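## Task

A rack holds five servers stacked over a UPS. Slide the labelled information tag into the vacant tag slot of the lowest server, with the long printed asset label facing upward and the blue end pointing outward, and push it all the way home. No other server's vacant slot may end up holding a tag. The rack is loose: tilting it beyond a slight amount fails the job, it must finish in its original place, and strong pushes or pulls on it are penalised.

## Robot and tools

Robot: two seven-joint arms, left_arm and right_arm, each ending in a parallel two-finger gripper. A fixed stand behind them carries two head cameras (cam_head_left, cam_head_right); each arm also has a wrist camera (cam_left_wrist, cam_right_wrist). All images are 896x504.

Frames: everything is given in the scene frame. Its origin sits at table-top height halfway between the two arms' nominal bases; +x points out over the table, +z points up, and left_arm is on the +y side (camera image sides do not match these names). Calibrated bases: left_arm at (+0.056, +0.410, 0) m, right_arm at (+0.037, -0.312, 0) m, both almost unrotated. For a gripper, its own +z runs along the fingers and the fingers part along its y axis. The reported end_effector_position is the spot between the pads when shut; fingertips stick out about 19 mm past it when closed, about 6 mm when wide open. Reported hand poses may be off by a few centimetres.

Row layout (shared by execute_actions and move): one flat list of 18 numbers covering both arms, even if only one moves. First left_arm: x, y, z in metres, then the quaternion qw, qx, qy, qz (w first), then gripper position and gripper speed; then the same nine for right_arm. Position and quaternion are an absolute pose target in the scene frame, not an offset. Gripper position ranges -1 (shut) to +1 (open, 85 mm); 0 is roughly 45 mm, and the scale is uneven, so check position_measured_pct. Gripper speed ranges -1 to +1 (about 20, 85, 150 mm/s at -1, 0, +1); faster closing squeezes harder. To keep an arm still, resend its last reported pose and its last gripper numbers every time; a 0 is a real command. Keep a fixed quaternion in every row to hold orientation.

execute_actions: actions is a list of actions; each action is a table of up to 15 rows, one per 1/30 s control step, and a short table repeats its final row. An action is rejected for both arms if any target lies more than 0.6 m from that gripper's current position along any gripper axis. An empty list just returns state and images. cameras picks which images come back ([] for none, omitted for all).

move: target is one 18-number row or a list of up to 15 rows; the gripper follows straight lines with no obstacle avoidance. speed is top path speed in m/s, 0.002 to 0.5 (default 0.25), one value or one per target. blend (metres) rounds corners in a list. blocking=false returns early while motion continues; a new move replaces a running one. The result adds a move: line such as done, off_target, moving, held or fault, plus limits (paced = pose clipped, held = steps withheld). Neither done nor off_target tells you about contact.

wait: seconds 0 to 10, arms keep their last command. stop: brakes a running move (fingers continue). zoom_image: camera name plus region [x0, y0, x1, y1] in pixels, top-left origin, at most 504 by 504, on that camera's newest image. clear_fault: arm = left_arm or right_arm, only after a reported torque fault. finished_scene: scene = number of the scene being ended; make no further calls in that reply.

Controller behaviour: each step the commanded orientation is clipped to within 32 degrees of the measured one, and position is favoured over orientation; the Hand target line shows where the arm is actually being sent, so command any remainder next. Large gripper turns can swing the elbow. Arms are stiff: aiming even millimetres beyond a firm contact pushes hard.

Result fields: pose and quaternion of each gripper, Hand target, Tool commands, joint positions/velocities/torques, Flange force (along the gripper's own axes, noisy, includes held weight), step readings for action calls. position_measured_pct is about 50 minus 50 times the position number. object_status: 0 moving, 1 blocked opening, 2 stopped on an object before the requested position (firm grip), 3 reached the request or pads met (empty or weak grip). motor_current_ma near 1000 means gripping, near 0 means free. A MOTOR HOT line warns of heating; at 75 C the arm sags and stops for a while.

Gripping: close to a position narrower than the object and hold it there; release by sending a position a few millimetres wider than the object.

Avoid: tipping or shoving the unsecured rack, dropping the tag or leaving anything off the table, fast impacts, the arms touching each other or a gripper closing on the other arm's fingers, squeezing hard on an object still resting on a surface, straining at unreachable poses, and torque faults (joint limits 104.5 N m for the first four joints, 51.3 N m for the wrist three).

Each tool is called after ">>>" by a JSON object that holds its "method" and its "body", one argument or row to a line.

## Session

>>> {"method": "execute_actions", "body": {
  "actions": []
}}

>>> {"method": "zoom_image", "body": {
  "camera": "cam_head_right",
  "region": [320, 60, 540, 280]
}}

>>> {"method": "zoom_image", "body": {
  "camera": "cam_head_left",
  "region": [340, 230, 640, 420]
}}

Scene clock: 0.00 s.
left_arm: end_effector_position=(+0.3596, +0.5108, +0.2179) position_measured_pct=0.0 object_status=3 motor_current_ma=0 end_effector_quat_wxyz=(+0.294, +0.883, +0.051, +0.361) | right_arm: end_effector_position=(+0.2904, +0.3468, +0.2414) position_measured_pct=0.0 object_status=3 motor_current_ma=0 end_effector_quat_wxyz=(-0.207, +0.895, -0.166, +0.360)
Joint positions: left_arm=[-0.903 0.372 -0.482 2.371 1.044 1.32 2.654] | right_arm=[-1.562 0.786 0.009 1.236 0.973 1.021 2.291]
Joint velocities: within noise
Joint torques (N m): no reading
Motor temperatures (°C): left_arm=[28 29 28 30 38 34 44] | right_arm=[32 30 26 26 35 43 46]
Flange force (N): no reading
Hand target: left_arm +0.3596, +0.5108, +0.2179; +0.294, +0.883, +0.051, +0.361 | right_arm +0.2904, +0.3468, +0.2414; -0.207, +0.895, -0.166, +0.360
Tool commands: left_gripper/position=+1.0 left_gripper/speed=+1.0 right_gripper/position=+1.0 right_gripper/speed=+1.0
camera_calibration:
cam_left_wrist: T_world_to_cam=[[-0.106698, -0.821297, 0.560435, 0.339523], [-0.736779, -0.313182, -0.599228, 0.611793], [0.667662, -0.476853, -0.571698, 0.274903], [0, 0, 0, 1]] pos_world=[0.30344, 0.60154, 0.333485]
cam_right_wrist: T_world_to_cam=[[-0.145848, -0.842336, -0.518844, 0.462803], [-0.701822, 0.457728, -0.545831, 0.23126], [0.697262, 0.284528, -0.657928, 0.00751381], [0, 0, 0, 1]] pos_world=[0.224563, 0.281844, 0.371295]

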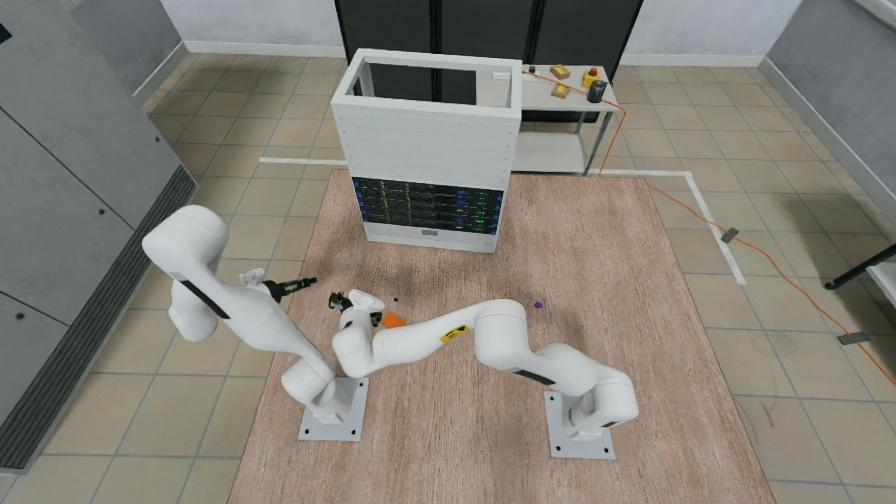

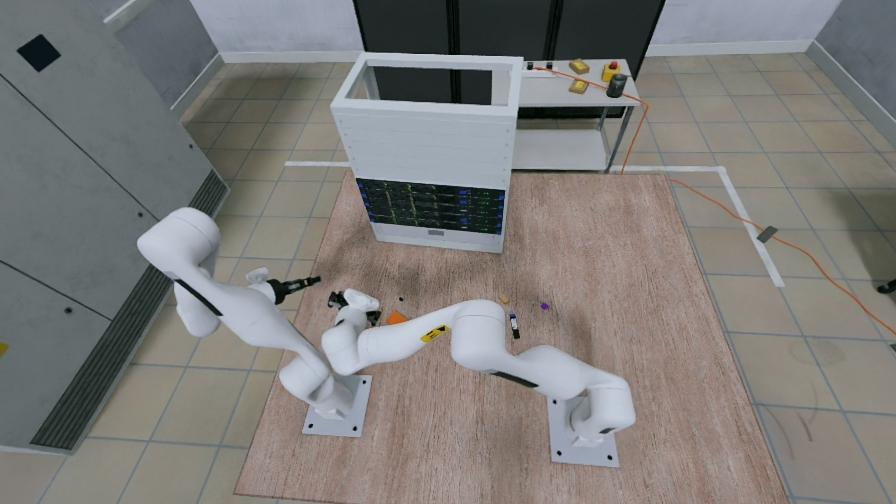

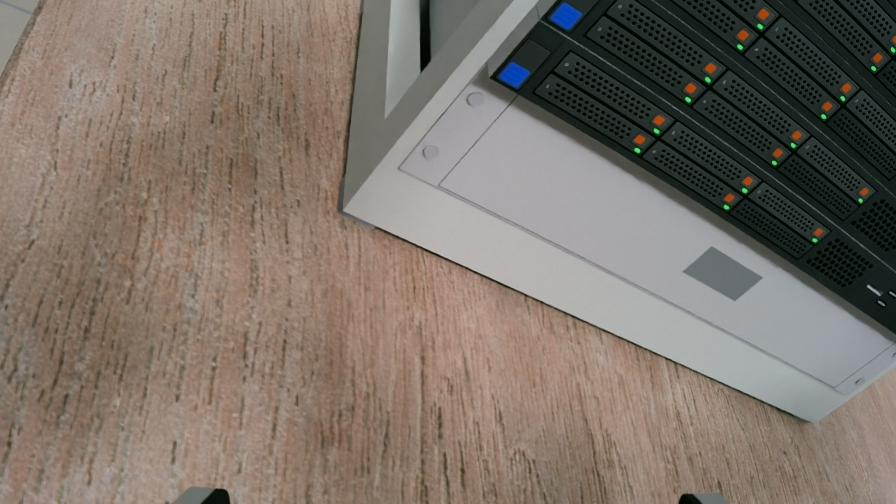

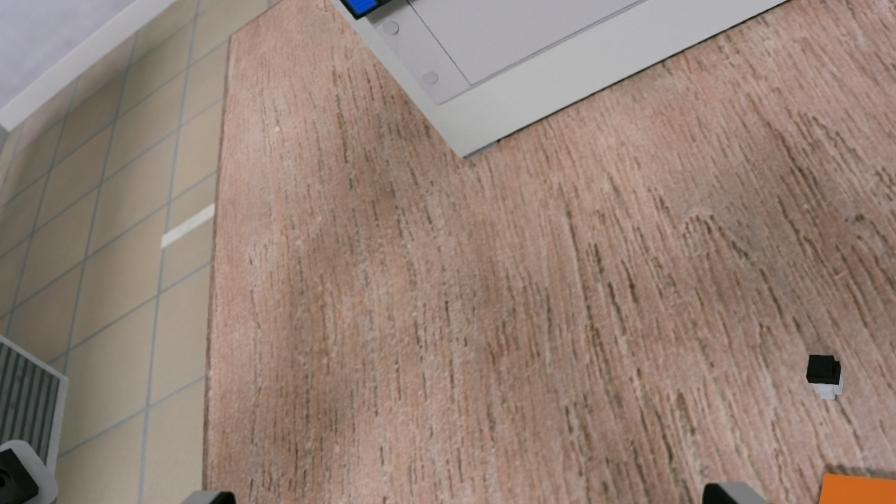

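Scaled by 2.291.

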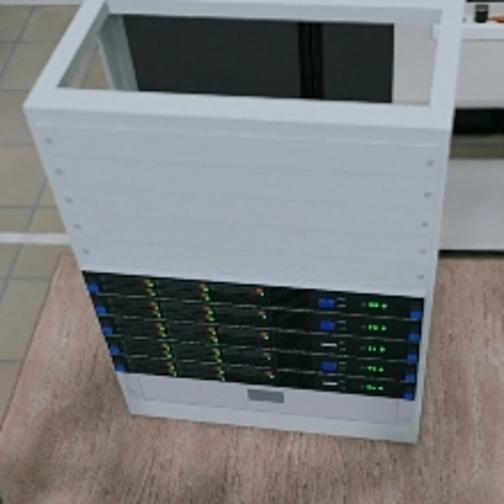

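Scaled by 1.680.

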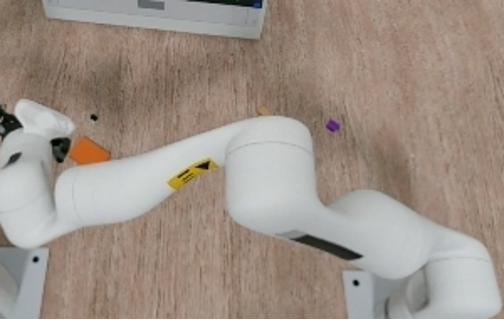

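>>> {"method": "zoom_image", "body": {
  "camera": "cam_head_right",
  "region": [470, 280, 570, 360]
}}

>>> {"method": "move", "body": {
  "target": [
    [0.3596,0.5108,0.2179,0.294,0.883,0.051,0.361,1,1,0.30,0.25,0.35,-0.207,0.895,-0.166,0.360,1,1],
    [0.3596,0.5108,0.2179,0.294,0.883,0.051,0.361,1,1,0.38,-0.10,0.38,0,0.96,0,0.28,0,0],
    [0.3596,0.5108,0.2179,0.294,0.883,0.051,0.361,1,1,0.40,-0.36,0.33,0,1,0,0,-0.3,0]
  ],
  "speed": 0.2
}}

Scaled by 5.040.

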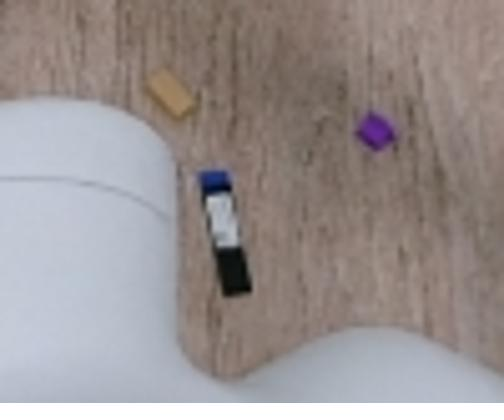

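Scene clock: 28.37 s.
left_arm: end_effector_position=(+0.3596, +0.5108, +0.2179) position_measured_pct=0.0 object_status=3 motor_current_ma=0 end_effector_quat_wxyz=(+0.294, +0.883, +0.051, +0.361) | right_arm: end_effector_position=(+0.4000, -0.3600, +0.3300) position_measured_pct=64.9 object_status=0 motor_current_ma=0 end_effector_quat_wxyz=(+0.000, +1.000, +0.000, +0.000)
Joint positions: left_arm=[-0.903 0.372 -0.482 2.371 1.044 1.32 2.654] | right_arm=[-0.663 0.179 0.882 1.648 -0.14 1.381 4.95]
Joint velocities: within noise
Joint torques (N m): left_arm=[1.13 -11.06 1.21 -3.71 0.88 2.23 -0.16] | right_arm=[-0.39 -9.14 1.83 -8.81 0.19 0.2 0.05]
Motor temperatures (°C): left_arm=[28 30 28 30 38 34 44] | right_arm=[31 30 26 26 35 43 46]
Flange force (N): left_arm=[-5.0 -0.4 -2.4] | right_arm=[2.3 0.7 1.4]
Hand target: left_arm +0.3596, +0.5108, +0.2179; +0.294, +0.883, +0.051, +0.361 | right_arm +0.4000, -0.3600, +0.3300; +0.000, +1.000, +0.000, +0.000
Off the commanded pose: left_arm 0.000 m, 0 deg | right_arm 0.000 m, 0 deg.
move: done
camera_calibration:
cam_left_wrist: T_world_to_cam=[[-0.106652, -0.821131, 0.560687, 0.339381], [-0.736745, -0.313419, -0.599146, 0.611837], [0.667706, -0.476984, -0.571537, 0.274857], [0, 0, 0, 1]] pos_world=[0.30344, 0.60154, 0.333384]
cam_right_wrist: T_world_to_cam=[[-0.0230188, -0.999414, -0.025339, -0.339124], [-0.999367, 0.0223155, 0.027696, 0.453067], [-0.0271143, 0.0259605, -0.999295, 0.499784], [0, 0, 0, 1]] pos_world=[0.458525, -0.362011, 0.478291]

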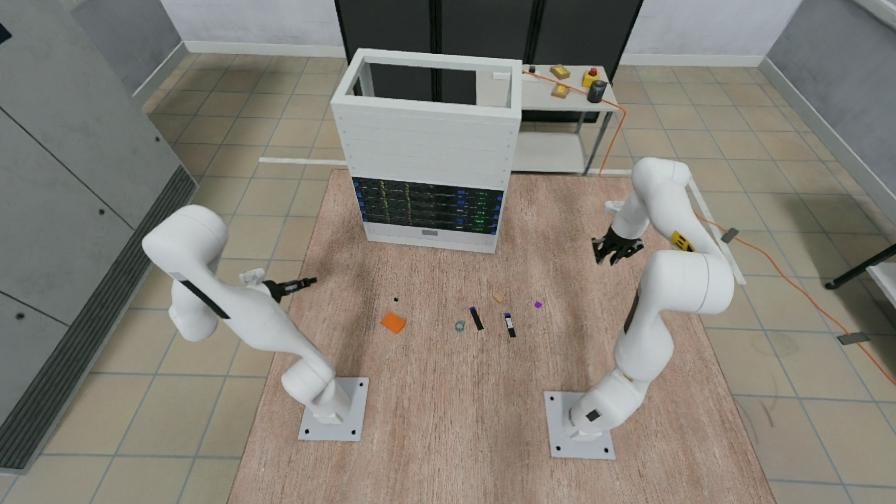

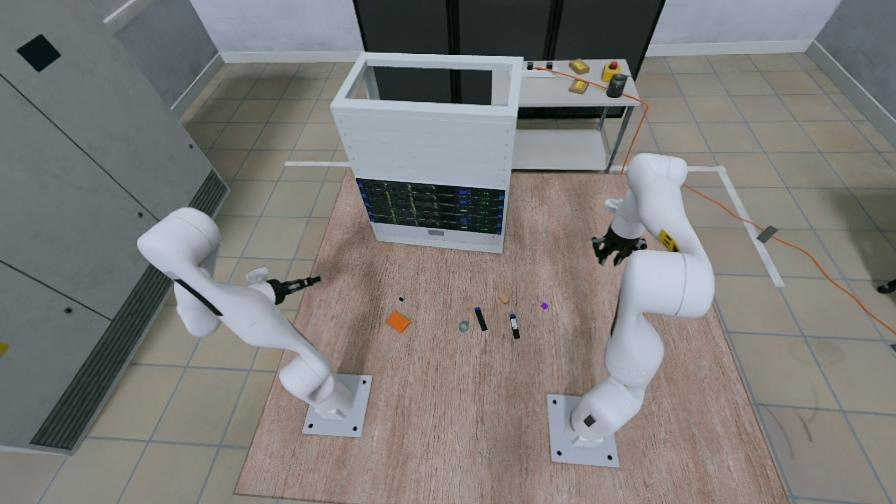

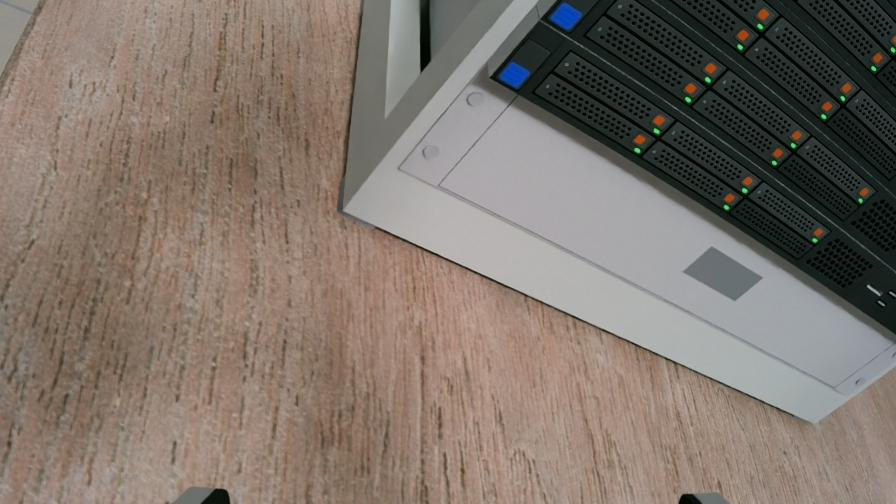

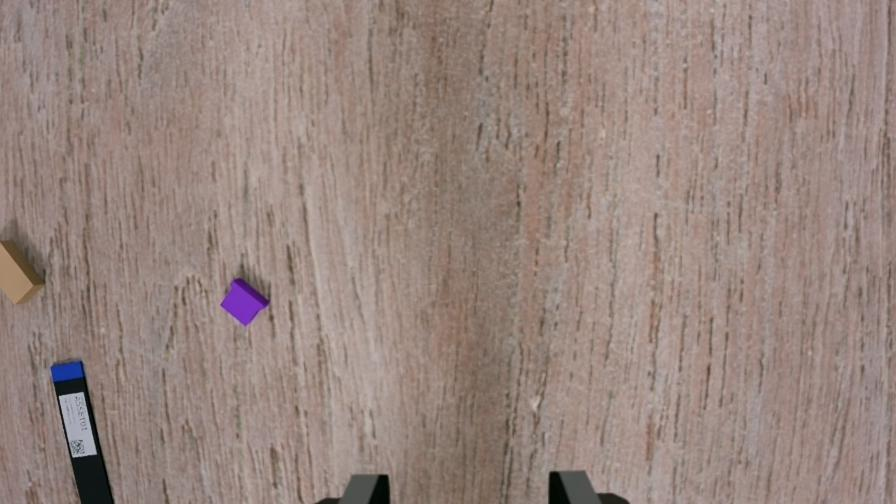

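>>> {"method": "move", "body": {
  "target": [
    [0.36,0.28,0.33,0,1,0,0,0.5,0,0.42,-0.48,0.35,0,1,0,0,-0.3,0],
    [0.34,0.05,0.30,0,0.7071,-0.7071,0,-0.3,0,0.42,-0.48,0.35,0,1,0,0,-0.3,0]
  ],
  "speed": 0.2,
  "cameras": ["cam_head_right"]
}}

>>> {"method": "move", "body": {
  "target": [
    [0.335,-0.125,0.20,0,0.139,-0.990,0,-0.3,0,0.42,-0.48,0.35,0,1,0,0,-0.3,0]
  ],
  "speed": 0.2,
  "cameras": ["cam_head_right","cam_left_wrist"]
}}

Scene clock: 78.00 s.
left_arm: end_effector_position=(+0.3400, +0.0500, +0.3000) position_measured_pct=64.9 object_status=0 motor_current_ma=0 end_effector_quat_wxyz=(+0.000, +0.707, -0.707, +0.000) | right_arm: end_effector_position=(+0.4200, -0.4800, +0.3500) position_measured_pct=64.9 object_status=3 motor_current_ma=0 end_effector_quat_wxyz=(+0.000, +1.000, +0.000, +0.000)
Joint positions: left_arm=[0.28 0.486 0.933 1.44 -0.39 1.41 4.353] | right_arm=[-0.276 0.339 0.916 1.438 -0.267 1.495 5.344]
Joint velocities: within noise
Joint torques (N m): left_arm=[1.09 -15 4.64 -9.3 0.17 -0.04 -0.13] | right_arm=[-0.42 -12.47 2.96 -8.66 0.18 0.23 0.03]
Motor temperatures (°C): left_arm=[28 30 28 30 38 34 44] | right_arm=[31 30 26 26 35 43 46]
Flange force (N): left_arm=[-4.1 0.6 3.2] | right_arm=[2.5 2.0 1.0]
Hand target: left_arm +0.3400, +0.0500, +0.3000; +0.000, +0.707, -0.707, +0.000 | right_arm +0.4200, -0.4800, +0.3500; +0.000, +1.000, +0.000, +0.000
Off the commanded pose: left_arm 0.000 m, 0 deg | right_arm 0.000 m, 0 deg.
move: done
Images, in order (width x height): cam_head_right 896x504.

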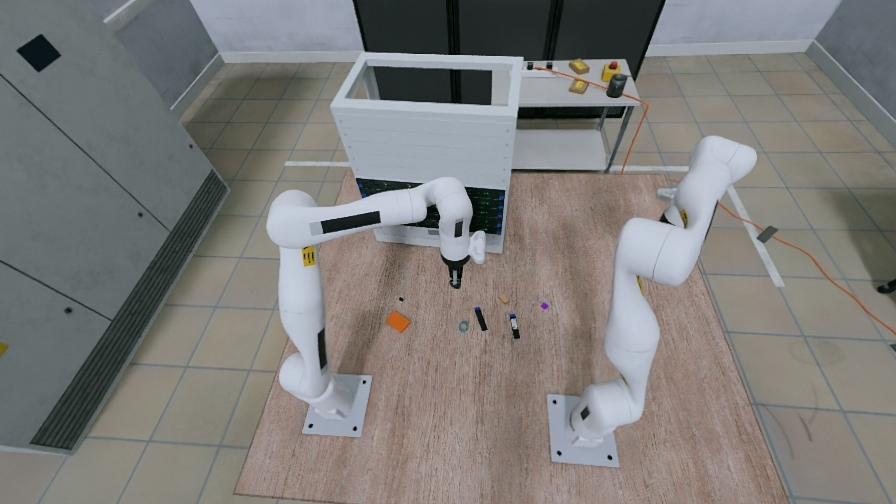

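Scene clock: 81.60 s.
left_arm: end_effector_position=(+0.3350, -0.1250, +0.2000) position_measured_pct=64.9 object_status=3 motor_current_ma=0 end_effector_quat_wxyz=(+0.000, -0.139, +0.990, +0.000) | right_arm: end_effector_position=(+0.4200, -0.4800, +0.3500) position_measured_pct=64.9 object_status=3 motor_current_ma=0 end_effector_quat_wxyz=(+0.000, +1.000, +0.000, +0.000)
Joint positions: left_arm=[0.663 0.969 1.053 1.042 -0.8 1.504 3.355] | right_arm=[-0.276 0.339 0.916 1.438 -0.267 1.495 5.344]
Joint velocities: within noise
Joint torques (N m): left_arm=[1.11 -23.03 6.79 -7.26 0.17 0.04 -0.12] | right_arm=[-0.4 -12.38 2.91 -8.73 0.2 0.24 0.08]
Motor temperatures (°C): left_arm=[28 30 28 30 38 34 44] | right_arm=[31 30 26 26 35 43 46]
Flange force (N): left_arm=[-0.3 6.5 3.2] | right_arm=[2.0 1.6 1.2]
Hand target: left_arm +0.3350, -0.1250, +0.2000; +0.000, -0.139, +0.990, +0.000 | right_arm +0.4200, -0.4800, +0.3500; +0.000, +1.000, +0.000, +0.000
Off the commanded pose: left_arm 0.000 m, 0 deg | right_arm 0.000 m, 0 deg.
move: done
camera_calibration:
cam_left_wrist: T_world_to_cam=[[-0.289044, 0.957283, -0.00789819, 0.221794], [0.957307, 0.289067, 0.00179741, -0.228589], [0.00400373, -0.00704146, -0.999967, 0.344523], [0, 0, 0, 1]] pos_world=[0.281559, -0.143816, 0.346674]
Images, in order (width x height): cam_head_right 896x504, cam_left_wrist 896x504.

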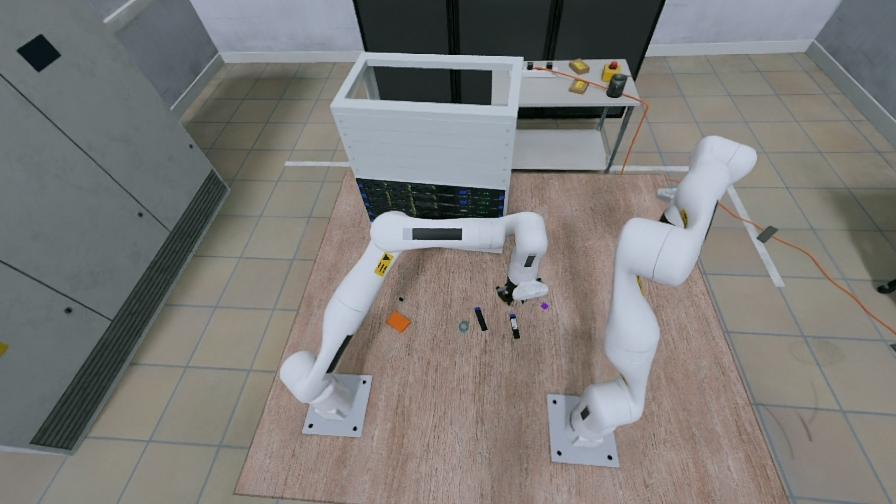

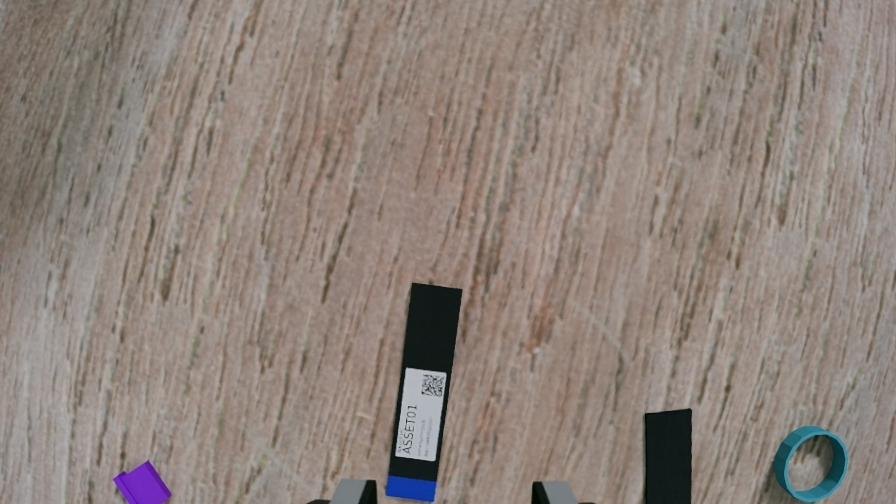

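>>> {"method": "move", "body": {
  "target": [
    [0.330,-0.1388,0.06,0,0.0872,-0.9962,0,-0.3,0,0.42,-0.48,0.35,0,1,0,0,-0.3,0]
  ],
  "speed": 0.12,
  "cameras": ["cam_left_wrist"]
}}

Scene clock: 97.13 s.
left_arm: end_effector_position=(+0.3300, -0.1388, +0.0600) position_measured_pct=64.9 object_status=3 motor_current_ma=0 end_effector_quat_wxyz=(+0.000, -0.087, +0.996, +0.000) | right_arm: end_effector_position=(+0.4200, -0.4800, +0.3500) position_measured_pct=64.9 object_status=3 motor_current_ma=0 end_effector_quat_wxyz=(+0.000, +1.000, +0.000, +0.000)
Joint positions: left_arm=[0.676 1.146 0.986 1.177 -0.924 1.259 3.355] | right_arm=[-0.276 0.339 0.916 1.438 -0.267 1.495 5.344]
Joint velocities: within noise
Joint torques (N m): left_arm=[1.13 -23.91 7.54 -6.11 0.18 0.02 -0.12] | right_arm=[-0.45 -12.43 2.92 -8.7 0.2 0.19 0.06]
Motor temperatures (°C): left_arm=[28 30 28 30 38 34 44] | right_arm=[31 30 26 26 35 43 46]
Flange force (N): left_arm=[0.2 6.4 1.7] | right_arm=[2.4 2.0 1.0]
Hand target: left_arm +0.3300, -0.1388, +0.0600; +0.000, -0.087, +0.996, +0.000 | right_arm +0.4200, -0.4800, +0.3500; +0.000, +1.000, +0.000, +0.000
Off the commanded pose: left_arm 0.000 m, 0 deg | right_arm 0.000 m, 0 deg.
move: done
camera_calibration:
cam_left_wrist: T_world_to_cam=[[-0.187604, 0.982214, -0.00780437, 0.202442], [0.982239, 0.187623, 0.00181059, -0.241831], [0.00324267, -0.00732609, -0.999968, 0.204663], [0, 0, 0, 1]] pos_world=[0.274851, -0.151969, 0.206674]
Images, in order (width x height): cam_left_wrist 896x504.

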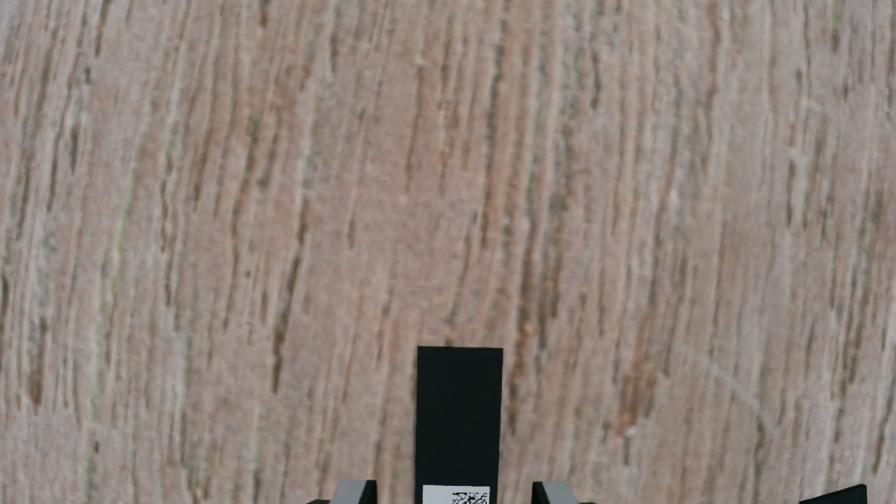

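>>> {"method": "move", "body": {
  "target": [
    [0.3299,-0.1383,0.026,0,0.0872,-0.9962,0,-0.3,0,0.42,-0.48,0.35,0,1,0,0,-0.3,0],
    [0.3299,-0.1383,0.0215,0,0.0872,-0.9962,0,-0.3,0,0.42,-0.48,0.35,0,1,0,0,-0.3,0]
  ],
  "speed": [0.04,0.01],
  "cameras": ["cam_left_wrist"]
}}

Scene clock: 108.77 s.
left_arm: end_effector_position=(+0.3299, -0.1383, +0.0215) position_measured_pct=64.9 object_status=3 motor_current_ma=0 end_effector_quat_wxyz=(+0.000, -0.087, +0.996, +0.000) | right_arm: end_effector_position=(+0.4200, -0.4800, +0.3500) position_measured_pct=64.9 object_status=3 motor_current_ma=0 end_effector_quat_wxyz=(+0.000, +1.000, +0.000, +0.000)
Joint positions: left_arm=[0.679 1.197 0.957 1.2 -0.958 1.195 3.376] | right_arm=[-0.276 0.339 0.916 1.438 -0.267 1.495 5.344]
Joint velocities: within noise
Joint torques (N m): left_arm=[1.16 -22.16 6.89 -5.41 0.1 -0.19 -0.12] | right_arm=[-0.46 -12.41 2.97 -8.69 0.16 0.22 0.03]
Motor temperatures (°C): left_arm=[28 30 28 30 38 34 44] | right_arm=[31 30 26 26 35 43 46]
Flange force (N): left_arm=[0.4 7.2 -2.4] | right_arm=[2.3 2.0 1.1]
Hand target: left_arm +0.3299, -0.1383, +0.0215; +0.000, -0.087, +0.996, +0.000 | right_arm +0.4200, -0.4800, +0.3500; +0.000, +1.000, +0.000, +0.000
Off the commanded pose: left_arm 0.000 m, 0 deg | right_arm 0.000 m, 0 deg.
move: done
camera_calibration:
cam_left_wrist: T_world_to_cam=[[-0.187719, 0.982191, -0.00790338, 0.201696], [0.982217, 0.187738, 0.00179083, -0.241829], [0.0032427, -0.00742667, -0.999967, 0.166253], [0, 0, 0, 1]] pos_world=[0.274851, -0.151469, 0.168274]
Images, in order (width x height): cam_left_wrist 896x504.

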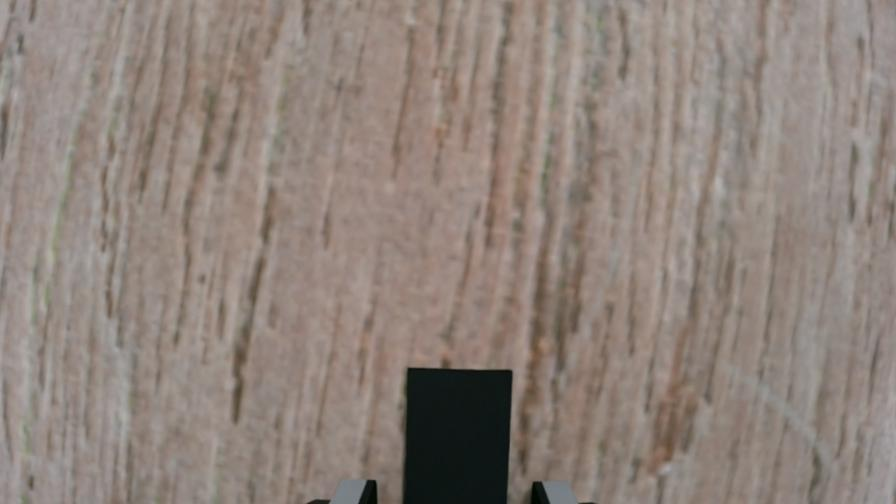

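>>> {"method": "move", "body": {
  "target": [
    [0.3299,-0.1383,0.0232,0,0.0872,-0.9962,0,-0.3,0,0.42,-0.48,0.35,0,1,0,0,-0.3,0],
    [0.3299,-0.1383,0.0232,0,0.0872,-0.9962,0,-0.57,-1,0.42,-0.48,0.35,0,1,0,0,-0.3,0]
  ],
  "speed": 0.01,
  "cameras": []
}}

>>> {"method": "wait", "body": {
  "seconds": 1.4,
  "cameras": ["cam_left_wrist"]
}}

Scene clock: 118.37 s.
left_arm: end_effector_position=(+0.3299, -0.1383, +0.0232) position_measured_pct=77.9 object_status=0 motor_current_ma=440 end_effector_quat_wxyz=(+0.000, -0.087, +0.996, +0.000) | right_arm: end_effector_position=(+0.4200, -0.4800, +0.3500) position_measured_pct=64.9 object_status=3 motor_current_ma=0 end_effector_quat_wxyz=(+0.000, +1.000, +0.000, +0.000)
Joint positions: left_arm=[0.679 1.194 0.959 1.199 -0.957 1.198 3.375] | right_arm=[-0.276 0.339 0.916 1.438 -0.267 1.495 5.344]
Joint velocities: within noise
Joint torques (N m): left_arm=[1.14 -22.2 6.89 -5.49 0.04 -0.28 -0.11] | right_arm=[-0.41 -12.43 2.96 -8.77 0.19 0.22 0.04]
Motor temperatures (°C): left_arm=[28 30 28 30 38 34 44] | right_arm=[31 30 26 26 35 43 46]
Flange force (N): left_arm=[0.4 7.2 -2.5] | right_arm=[2.1 1.8 1.3]
Hand target: left_arm +0.3299, -0.1383, +0.0232; +0.000, -0.087, +0.996, +0.000 | right_arm +0.4200, -0.4800, +0.3500; +0.000, +1.000, +0.000, +0.000
Off the commanded pose: left_arm 0.000 m, 0 deg | right_arm 0.000 m, 0 deg.
move: done
No camera images: "cameras" was empty.

Scene clock: 119.77 s.
left_arm: end_effector_position=(+0.3299, -0.1383, +0.0232) position_measured_pct=78.4 object_status=3 motor_current_ma=440 end_effector_quat_wxyz=(+0.000, -0.087, +0.996, +0.000) | right_arm: end_effector_position=(+0.4200, -0.4800, +0.3500) position_measured_pct=64.9 object_status=3 motor_current_ma=0 end_effector_quat_wxyz=(+0.000, +1.000, +0.000, +0.000)
Joint positions: left_arm=[0.679 1.195 0.959 1.199 -0.957 1.198 3.375] | right_arm=[-0.276 0.339 0.916 1.438 -0.267 1.495 5.344]
Joint velocities: within noise
Joint torques (N m): left_arm=[1.17 -22.19 6.94 -5.56 0.02 -0.3 -0.12] | right_arm=[-0.4 -12.44 2.95 -8.73 0.2 0.21 0.05]
Motor temperatures (°C): left_arm=[28 30 28 30 38 34 44] | right_arm=[31 30 26 26 35 43 46]
Flange force (N): left_arm=[0.5 7.6 -2.5] | right_arm=[2.3 1.8 1.2]
Hand target: left_arm +0.3299, -0.1383, +0.0232; +0.000, -0.087, +0.996, +0.000 | right_arm +0.4200, -0.4800, +0.3500; +0.000, +1.000, +0.000, +0.000
Tool commands: left_gripper/position=-0.57 left_gripper/speed=-1.0 right_gripper/position=-0.3 right_gripper/speed=+0.0
Off the commanded pose: left_arm 0.000 m, 0 deg | right_arm 0.000 m, 0 deg.
wait: 1.40 s; at rest by 0.17 s
camera_calibration:
cam_left_wrist: T_world_to_cam=[[-0.18772, 0.982192, -0.00780517, 0.201692], [0.982217, 0.187739, 0.0018096, -0.241835], [0.00324271, -0.00732667, -0.999968, 0.167868], [0, 0, 0, 1]] pos_world=[0.274851, -0.151469, 0.169874]
Images, in order (width x height): cam_left_wrist 896x504.

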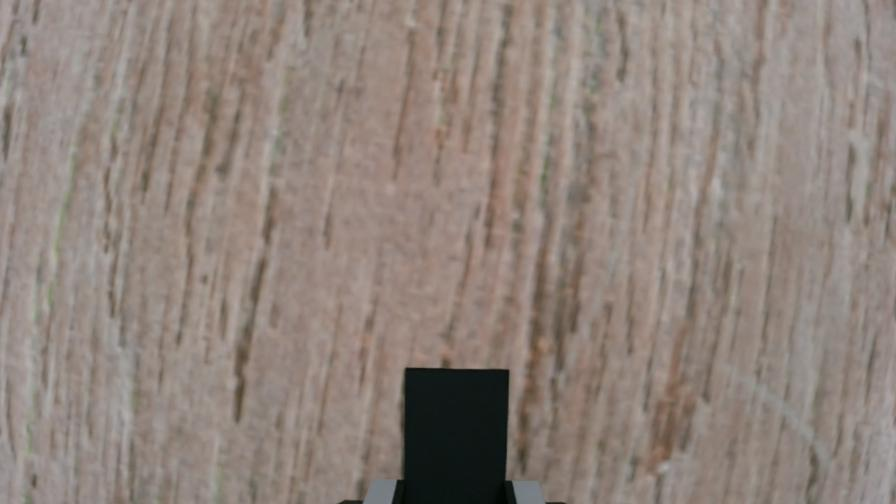

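>>> {"method": "move", "body": {
  "target": [
    [0.3299,-0.1383,0.0236,0,0.0872,-0.9962,0,-0.58,-1,0.42,-0.48,0.35,0,1,0,0,-0.3,0],
    [0.3299,-0.1383,0.10,0,0.0872,-0.9962,0,-0.58,-1,0.42,-0.48,0.35,0,1,0,0,-0.3,0],
    [0.36,0.05,0.33,0,0.7071,-0.7071,0,-0.58,-1,0.42,-0.45,0.35,0,1,0,0,-0.3,0]
  ],
  "speed": [0.02,0.1,0.2],
  "cameras": ["cam_left_wrist","cam_head_right"]
}}

Scene clock: 136.13 s.
left_arm: end_effector_position=(+0.3600, +0.0500, +0.3300) position_measured_pct=78.8 object_status=3 motor_current_ma=560 end_effector_quat_wxyz=(+0.000, +0.707, -0.707, +0.000) | right_arm: end_effector_position=(+0.4200, -0.4500, +0.3500) position_measured_pct=64.9 object_status=3 motor_current_ma=0 end_effector_quat_wxyz=(+0.000, +1.000, +0.000, +0.000)
Joint positions: left_arm=[0.279 0.504 0.941 1.315 -0.401 1.517 4.311] | right_arm=[-0.37 0.305 0.917 1.473 -0.242 1.482 5.257]
Joint velocities: within noise
Joint torques (N m): left_arm=[1.1 -15.58 4.68 -9.36 0.15 -0.05 -0.09] | right_arm=[-0.38 -11.73 2.75 -8.71 0.18 0.19 0.1]
Motor temperatures (°C): left_arm=[28 30 28 30 38 34 44] | right_arm=[31 30 26 27 35 43 46]
Flange force (N): left_arm=[-4.6 1.1 3.4] | right_arm=[2.6 1.5 1.0]
Hand target: left_arm +0.3600, +0.0500, +0.3300; +0.000, +0.707, -0.707, +0.000 | right_arm +0.4200, -0.4500, +0.3500; +0.000, +1.000, +0.000, +0.000
Off the commanded pose: left_arm 0.000 m, 0 deg | right_arm 0.000 m, 0 deg.
move: done
camera_calibration:
cam_left_wrist: T_world_to_cam=[[-0.999869, -0.0141648, -0.00778576, 0.366955], [-0.0141789, 0.999898, 0.00175121, 0.0108868], [0.00776016, 0.00186138, -0.999968, 0.473851], [0, 0, 0, 1]] pos_world=[0.363385, -0.00656989, 0.476674]
Images, in order (width x height): cam_head_right 896x504, cam_left_wrist 896x504.

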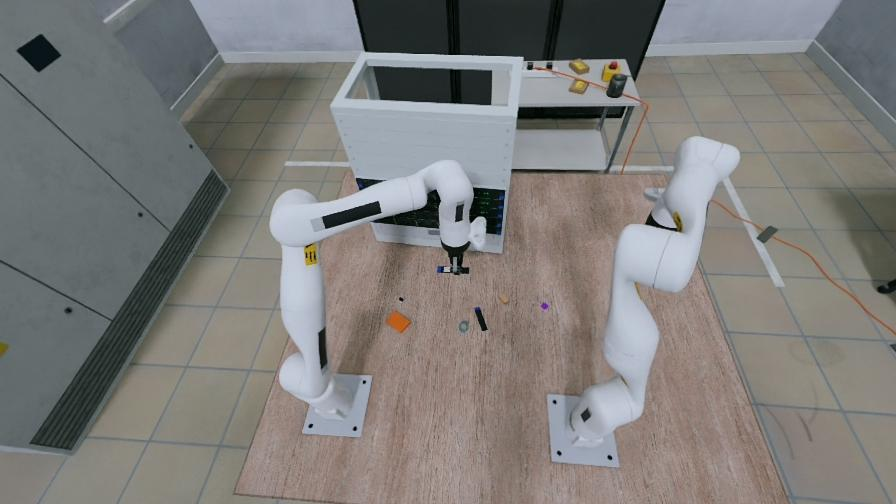

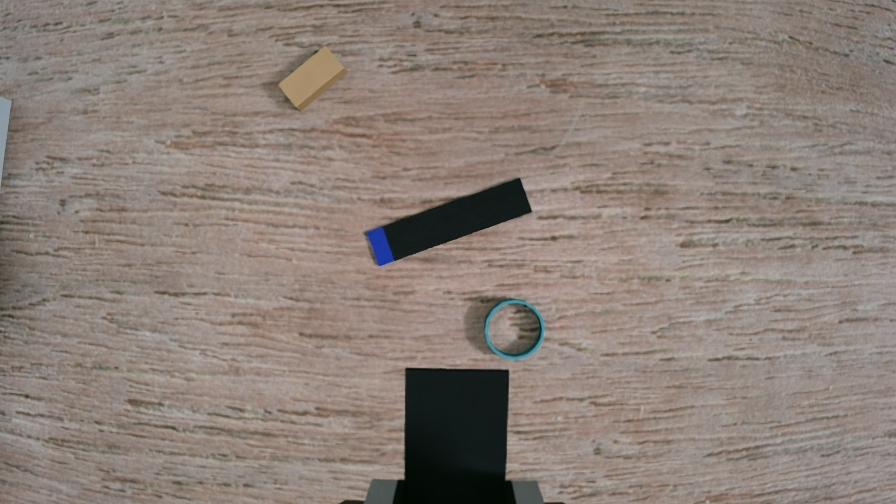

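>>> {"method": "move", "body": {
  "target": [
    [0.40,0.12,0.38,0,1,0,0,-0.58,-1,0.42,-0.32,0.33,0,1,0,0,-0.3,0],
    [0.50,0.05,0.40,0.7071,0.7071,0,0,-0.58,-1,0.47,-0.32,0.36,0,0.924,0,0.383,-0.3,0]
  ],
  "speed": 0.2,
  "cameras": ["cam_head_right"]
}}

>>> {"method": "move", "body": {
  "target": [
    [0.50,0.05,0.40,0.7071,0.7071,0,0,-0.58,-1,0.48,-0.27,0.40,0,0.7071,0,0.7071,-0.3,0]
  ],
  "speed": 0.2
}}

Scene clock: 152.10 s.
left_arm: end_effector_position=(+0.5000, +0.0500, +0.4000) position_measured_pct=78.8 object_status=3 motor_current_ma=560 end_effector_quat_wxyz=(+0.707, +0.707, +0.000, +0.000) | right_arm: end_effector_position=(+0.4700, -0.3200, +0.3600) position_measured_pct=64.9 object_status=3 motor_current_ma=0 end_effector_quat_wxyz=(+0.000, +0.924, +0.000, +0.383)
Joint positions: left_arm=[-0.496 0.779 0.897 1.836 1.325 0.998 3.901] | right_arm=[-0.719 -0.256 0.493 2.159 0.569 0.487 4.112]
Joint velocities: within noise
Joint torques (N m): left_arm=[1.14 -15.47 7.8 -6.73 1.74 2.09 -0.17] | right_arm=[-0.41 -4.22 -0.66 -10.39 0.77 -1.55 0.06]
Motor temperatures (°C): left_arm=[28 31 28 30 38 34 44] | right_arm=[31 30 26 27 35 43 46]
Flange force (N): left_arm=[-2.7 -1.3 -3.2] | right_arm=[-2.2 -3.6 -0.3]
Hand target: left_arm +0.5000, +0.0500, +0.4000; +0.707, +0.707, +0.000, +0.000 | right_arm +0.4700, -0.3200, +0.3600; +0.000, +0.924, +0.000, +0.383
Off the commanded pose: left_arm 0.000 m, 0 deg | right_arm 0.000 m, 0 deg.
move: done
Images, in order (width x height): cam_head_right 896x504.

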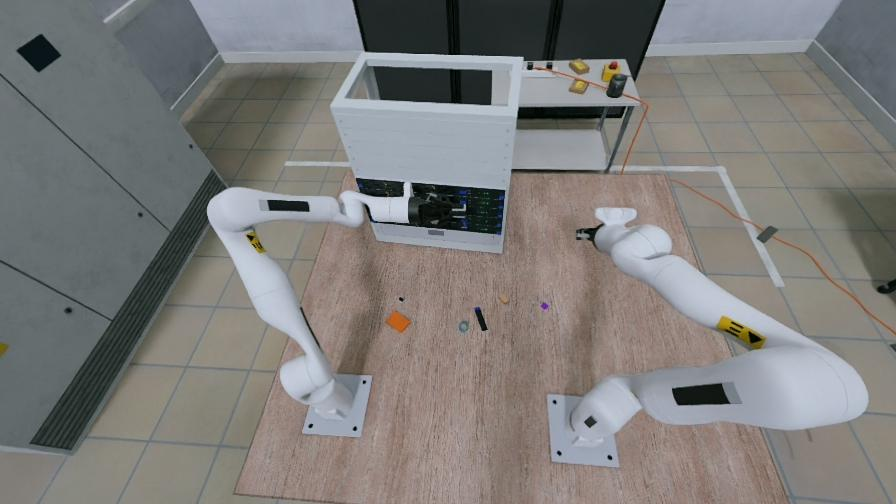

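Scene clock: 155.93 s.
left_arm: end_effector_position=(+0.5000, +0.0500, +0.4000) position_measured_pct=78.8 object_status=3 motor_current_ma=560 end_effector_quat_wxyz=(+0.707, +0.707, +0.000, +0.000) | right_arm: end_effector_position=(+0.4808, -0.2697, +0.4008) position_measured_pct=64.9 object_status=3 motor_current_ma=0 end_effector_quat_wxyz=(+0.020, +0.757, -0.020, +0.653)
Joint positions: left_arm=[-0.496 0.779 0.897 1.836 1.325 0.998 3.901] | right_arm=[1.193 -0.325 -1.361 2.581 -0.23 -0.745 4.537]
Joint velocities: within noise
Joint torques (N m): left_arm=[1.1 -15.4 7.81 -6.76 1.75 2.11 -0.15] | right_arm=[-0.41 1.29 2.79 -7.86 -0.14 -2.67 0.1]
Motor temperatures (°C): left_arm=[28 31 28 30 38 34 44] | right_arm=[31 30 26 27 35 43 46]
Flange force (N): left_arm=[-2.8 -1.3 -3.1] | right_arm=no reading
Hand target: left_arm +0.5000, +0.0500, +0.4000; +0.707, +0.707, +0.000, +0.000 | right_arm +0.4808, -0.2697, +0.4008; +0.020, +0.757, -0.020, +0.653
Off the commanded pose: left_arm 0.000 m, 0 deg | right_arm 0.001 m, 9 deg.
joint sent to its limit (right arm) — joint 4 (elbow), upper limit, where the elbow is as bent as it goes. The joint targets are off in orientation, not in position.
move: off_target (right_arm)
camera_calibration:
cam_left_wrist: T_world_to_cam=[[0.0141641, -0.00788575, 0.999869, -0.402896], [-0.999898, 0.00174979, 0.0141783, 0.550546], [-0.00186137, -0.999967, -0.00786016, 0.200821], [0, 0, 0, 1]] pos_world=[0.55657, 0.196674, 0.396615]
cam_right_wrist: T_world_to_cam=[[-0.0335591, -0.999186, -0.0223736, -0.241332], [-0.172192, 0.0278318, -0.98467, 0.539456], [0.984492, -0.0291922, -0.172986, -0.262053], [0, 0, 0, 1]] pos_world=[0.34278, -0.263799, 0.480455]

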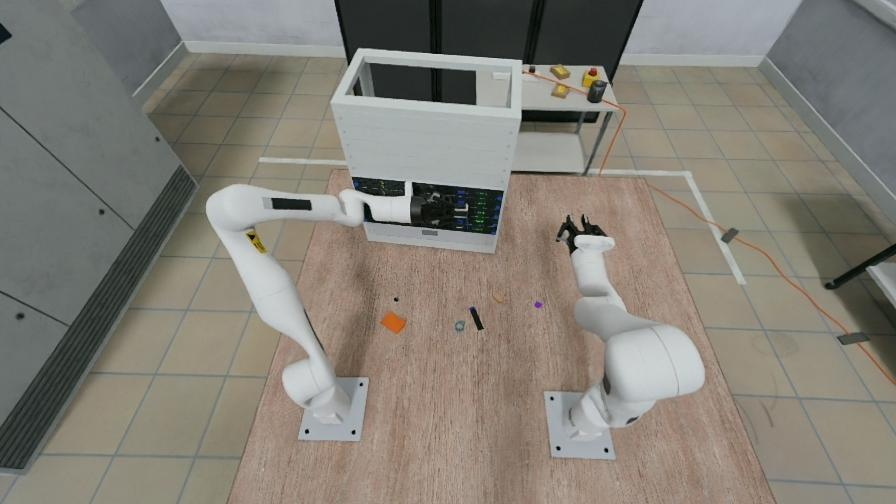

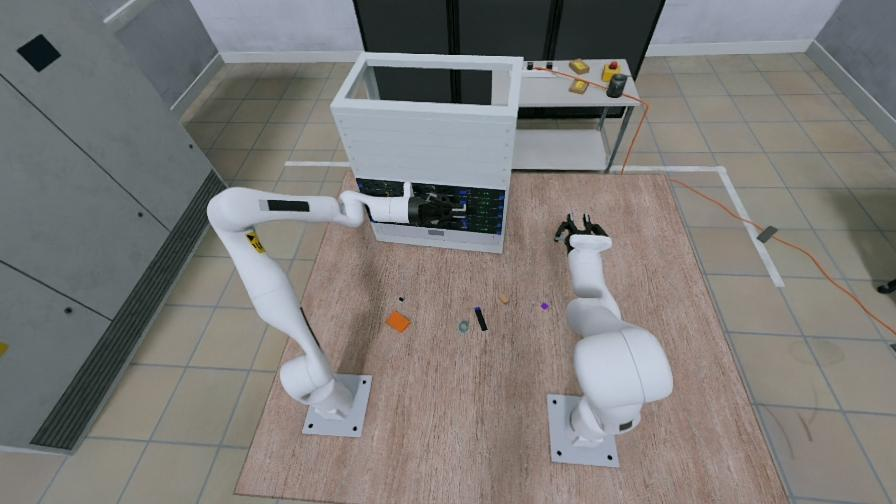

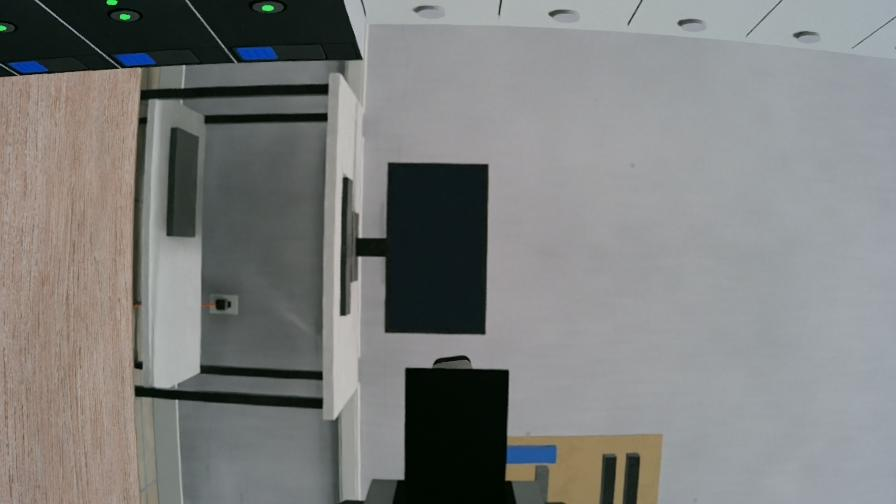

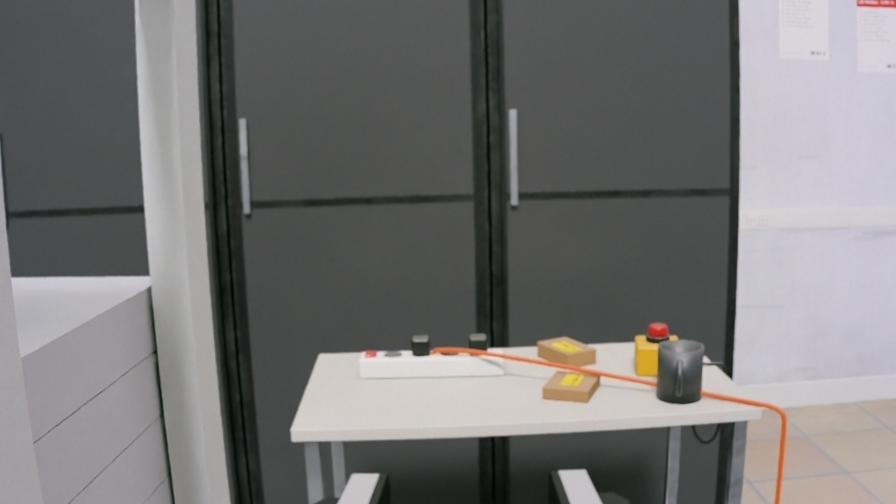

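>>> {"method": "move", "body": {
  "target": [
    [0.50,0.05,0.40,0.7071,0.7071,0,0,-0.58,-1,0.53,-0.23,0.40,0,0.7071,0,0.7071,-0.6,-1]
  ],
  "speed": 0.1,
  "cameras": []
}}

>>> {"method": "move", "body": {
  "target": [
    [0.50,0.05,0.40,0.7071,0.7071,0,0,-0.58,-1,0.43,-0.11,0.40,0,0.7071,0,0.7071,-0.6,-1]
  ],
  "speed": 0.1,
  "cameras": ["cam_head_left"]
}}

Scene clock: 165.43 s.
left_arm: end_effector_position=(+0.5000, +0.0500, +0.4000) position_measured_pct=78.8 object_status=3 motor_current_ma=560 end_effector_quat_wxyz=(+0.707, +0.707, +0.000, +0.000) | right_arm: end_effector_position=(+0.5300, -0.2300, +0.4000) position_measured_pct=80.1 object_status=3 motor_current_ma=0 end_effector_quat_wxyz=(+0.000, +0.707, +0.000, +0.707)
Joint positions: left_arm=[-0.496 0.779 0.897 1.836 1.325 0.998 3.901] | right_arm=[1.814 -0.507 -1.941 2.547 -0.175 -1.101 4.316]
Joint velocities: within noise
Joint torques (N m): left_arm=[1.08 -15.38 7.81 -6.73 1.71 2.1 -0.19] | right_arm=[-0.37 8.07 4.23 -5.9 -0.8 -2.53 0.07]
Motor temperatures (°C): left_arm=[28 31 28 30 38 34 44] | right_arm=[31 30 26 27 35 43 46]
Flange force (N): left_arm=[-2.7 -1.1 -3.1] | right_arm=[-5.1 1.8 1.1]
Hand target: left_arm +0.5000, +0.0500, +0.4000; +0.707, +0.707, +0.000, +0.000 | right_arm +0.5300, -0.2300, +0.4000; +0.000, +0.707, +0.000, +0.707
Off the commanded pose: left_arm 0.000 m, 0 deg | right_arm 0.000 m, 0 deg.
move: done
No camera images: "cameras" was empty.

Scene clock: 167.40 s.
left_arm: end_effector_position=(+0.5000, +0.0500, +0.4000) position_measured_pct=78.8 object_status=3 motor_current_ma=560 end_effector_quat_wxyz=(+0.707, +0.707, +0.000, +0.000) | right_arm: end_effector_position=(+0.4300, -0.1100, +0.4000) position_measured_pct=80.1 object_status=3 motor_current_ma=0 end_effector_quat_wxyz=(+0.000, +0.707, +0.000, +0.707)
Joint positions: left_arm=[-0.496 0.779 0.897 1.836 1.325 0.998 3.901] | right_arm=[1.006 -0.73 -1.729 2.494 -0.924 -0.722 4.607]
Joint velocities: within noise
Joint torques (N m): left_arm=[1.13 -15.37 7.79 -6.76 1.73 2.09 -0.17] | right_arm=[-0.43 7.32 5.77 -5.17 0.01 -2.74 0.1]
Motor temperatures (°C): left_arm=[28 31 28 30 38 34 44] | right_arm=[31 30 26 27 35 43 46]
Flange force (N): left_arm=[-2.9 -1.1 -3.2] | right_arm=[-5.2 1.6 2.8]
Hand target: left_arm +0.5000, +0.0500, +0.4000; +0.707, +0.707, +0.000, +0.000 | right_arm +0.4300, -0.1100, +0.4000; +0.000, +0.707, +0.000, +0.707
Off the commanded pose: left_arm 0.000 m, 0 deg | right_arm 0.000 m, 0 deg.
move: done
Images, in order (width x height): cam_head_left 896x504.

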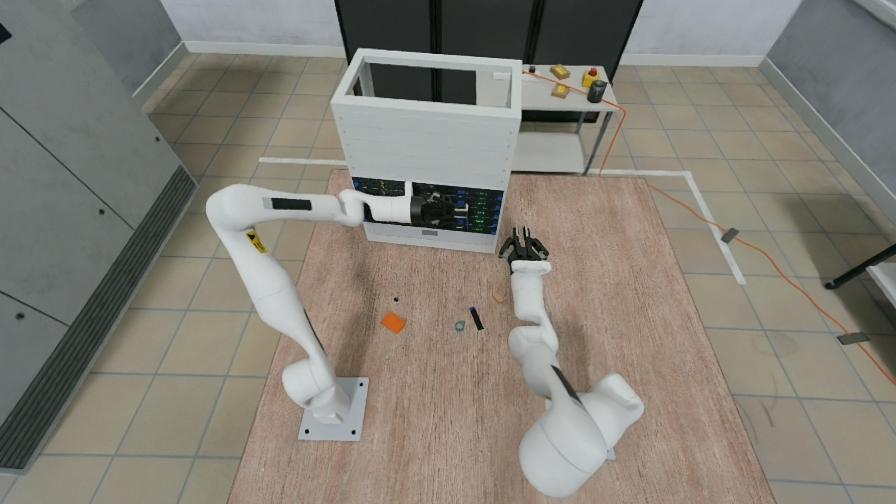

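>>> {"method": "move", "body": {
  "target": [
    [0.50,0.05,0.40,0.7071,0.7071,0,0,-0.58,-1,0.47,-0.24,0.37,0,0.7071,0,0.7071,-0.6,-1],
    [0.50,0.05,0.40,0.7071,0.7071,0,0,-0.58,-1,0.45,-0.22,0.35,0.5,-0.5,-0.5,-0.5,-0.6,-1]
  ],
  "speed": 0.2,
  "cameras": ["cam_head_left"]
}}

Scene clock: 189.63 s.
left_arm: end_effector_position=(+0.5000, +0.0500, +0.4000) position_measured_pct=78.8 object_status=3 motor_current_ma=560 end_effector_quat_wxyz=(+0.707, +0.707, +0.000, +0.000) | right_arm: end_effector_position=(+0.4500, -0.2200, +0.3500) position_measured_pct=80.1 object_status=3 motor_current_ma=0 end_effector_quat_wxyz=(+0.500, -0.500, -0.500, -0.500)
Joint positions: left_arm=[-0.496 0.779 0.897 1.836 1.325 0.998 3.901] | right_arm=[0.704 0.756 -0.41 1.762 2.049 -1.612 4]
Joint velocities: within noise
Joint torques (N m): left_arm=[1.08 -15.4 7.81 -6.78 1.72 2.1 -0.17] | right_arm=[-0.39 -17.37 -3.03 -4.44 -1.71 -2.07 0.11]
Motor temperatures (°C): left_arm=[28 31 28 30 38 34 44] | right_arm=[31 30 26 26 35 43 46]
Flange force (N): left_arm=[-2.9 -1.3 -3.1] | right_arm=[-0.3 0.0 -0.2]
Hand target: left_arm +0.5000, +0.0500, +0.4000; +0.707, +0.707, +0.000, +0.000 | right_arm +0.4500, -0.2200, +0.3500; +0.500, -0.500, -0.500, -0.500
Off the commanded pose: left_arm 0.000 m, 0 deg | right_arm 0.000 m, 0 deg.
move: done
Images, in order (width x height): cam_head_left 896x504.

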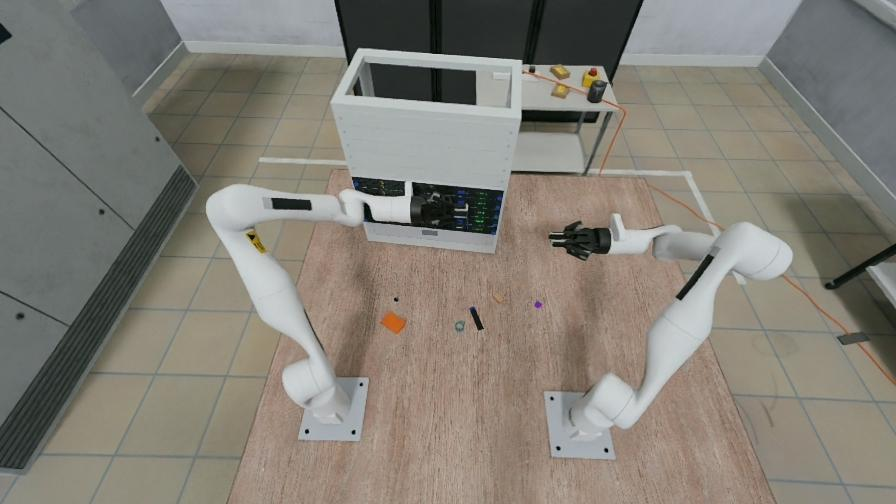

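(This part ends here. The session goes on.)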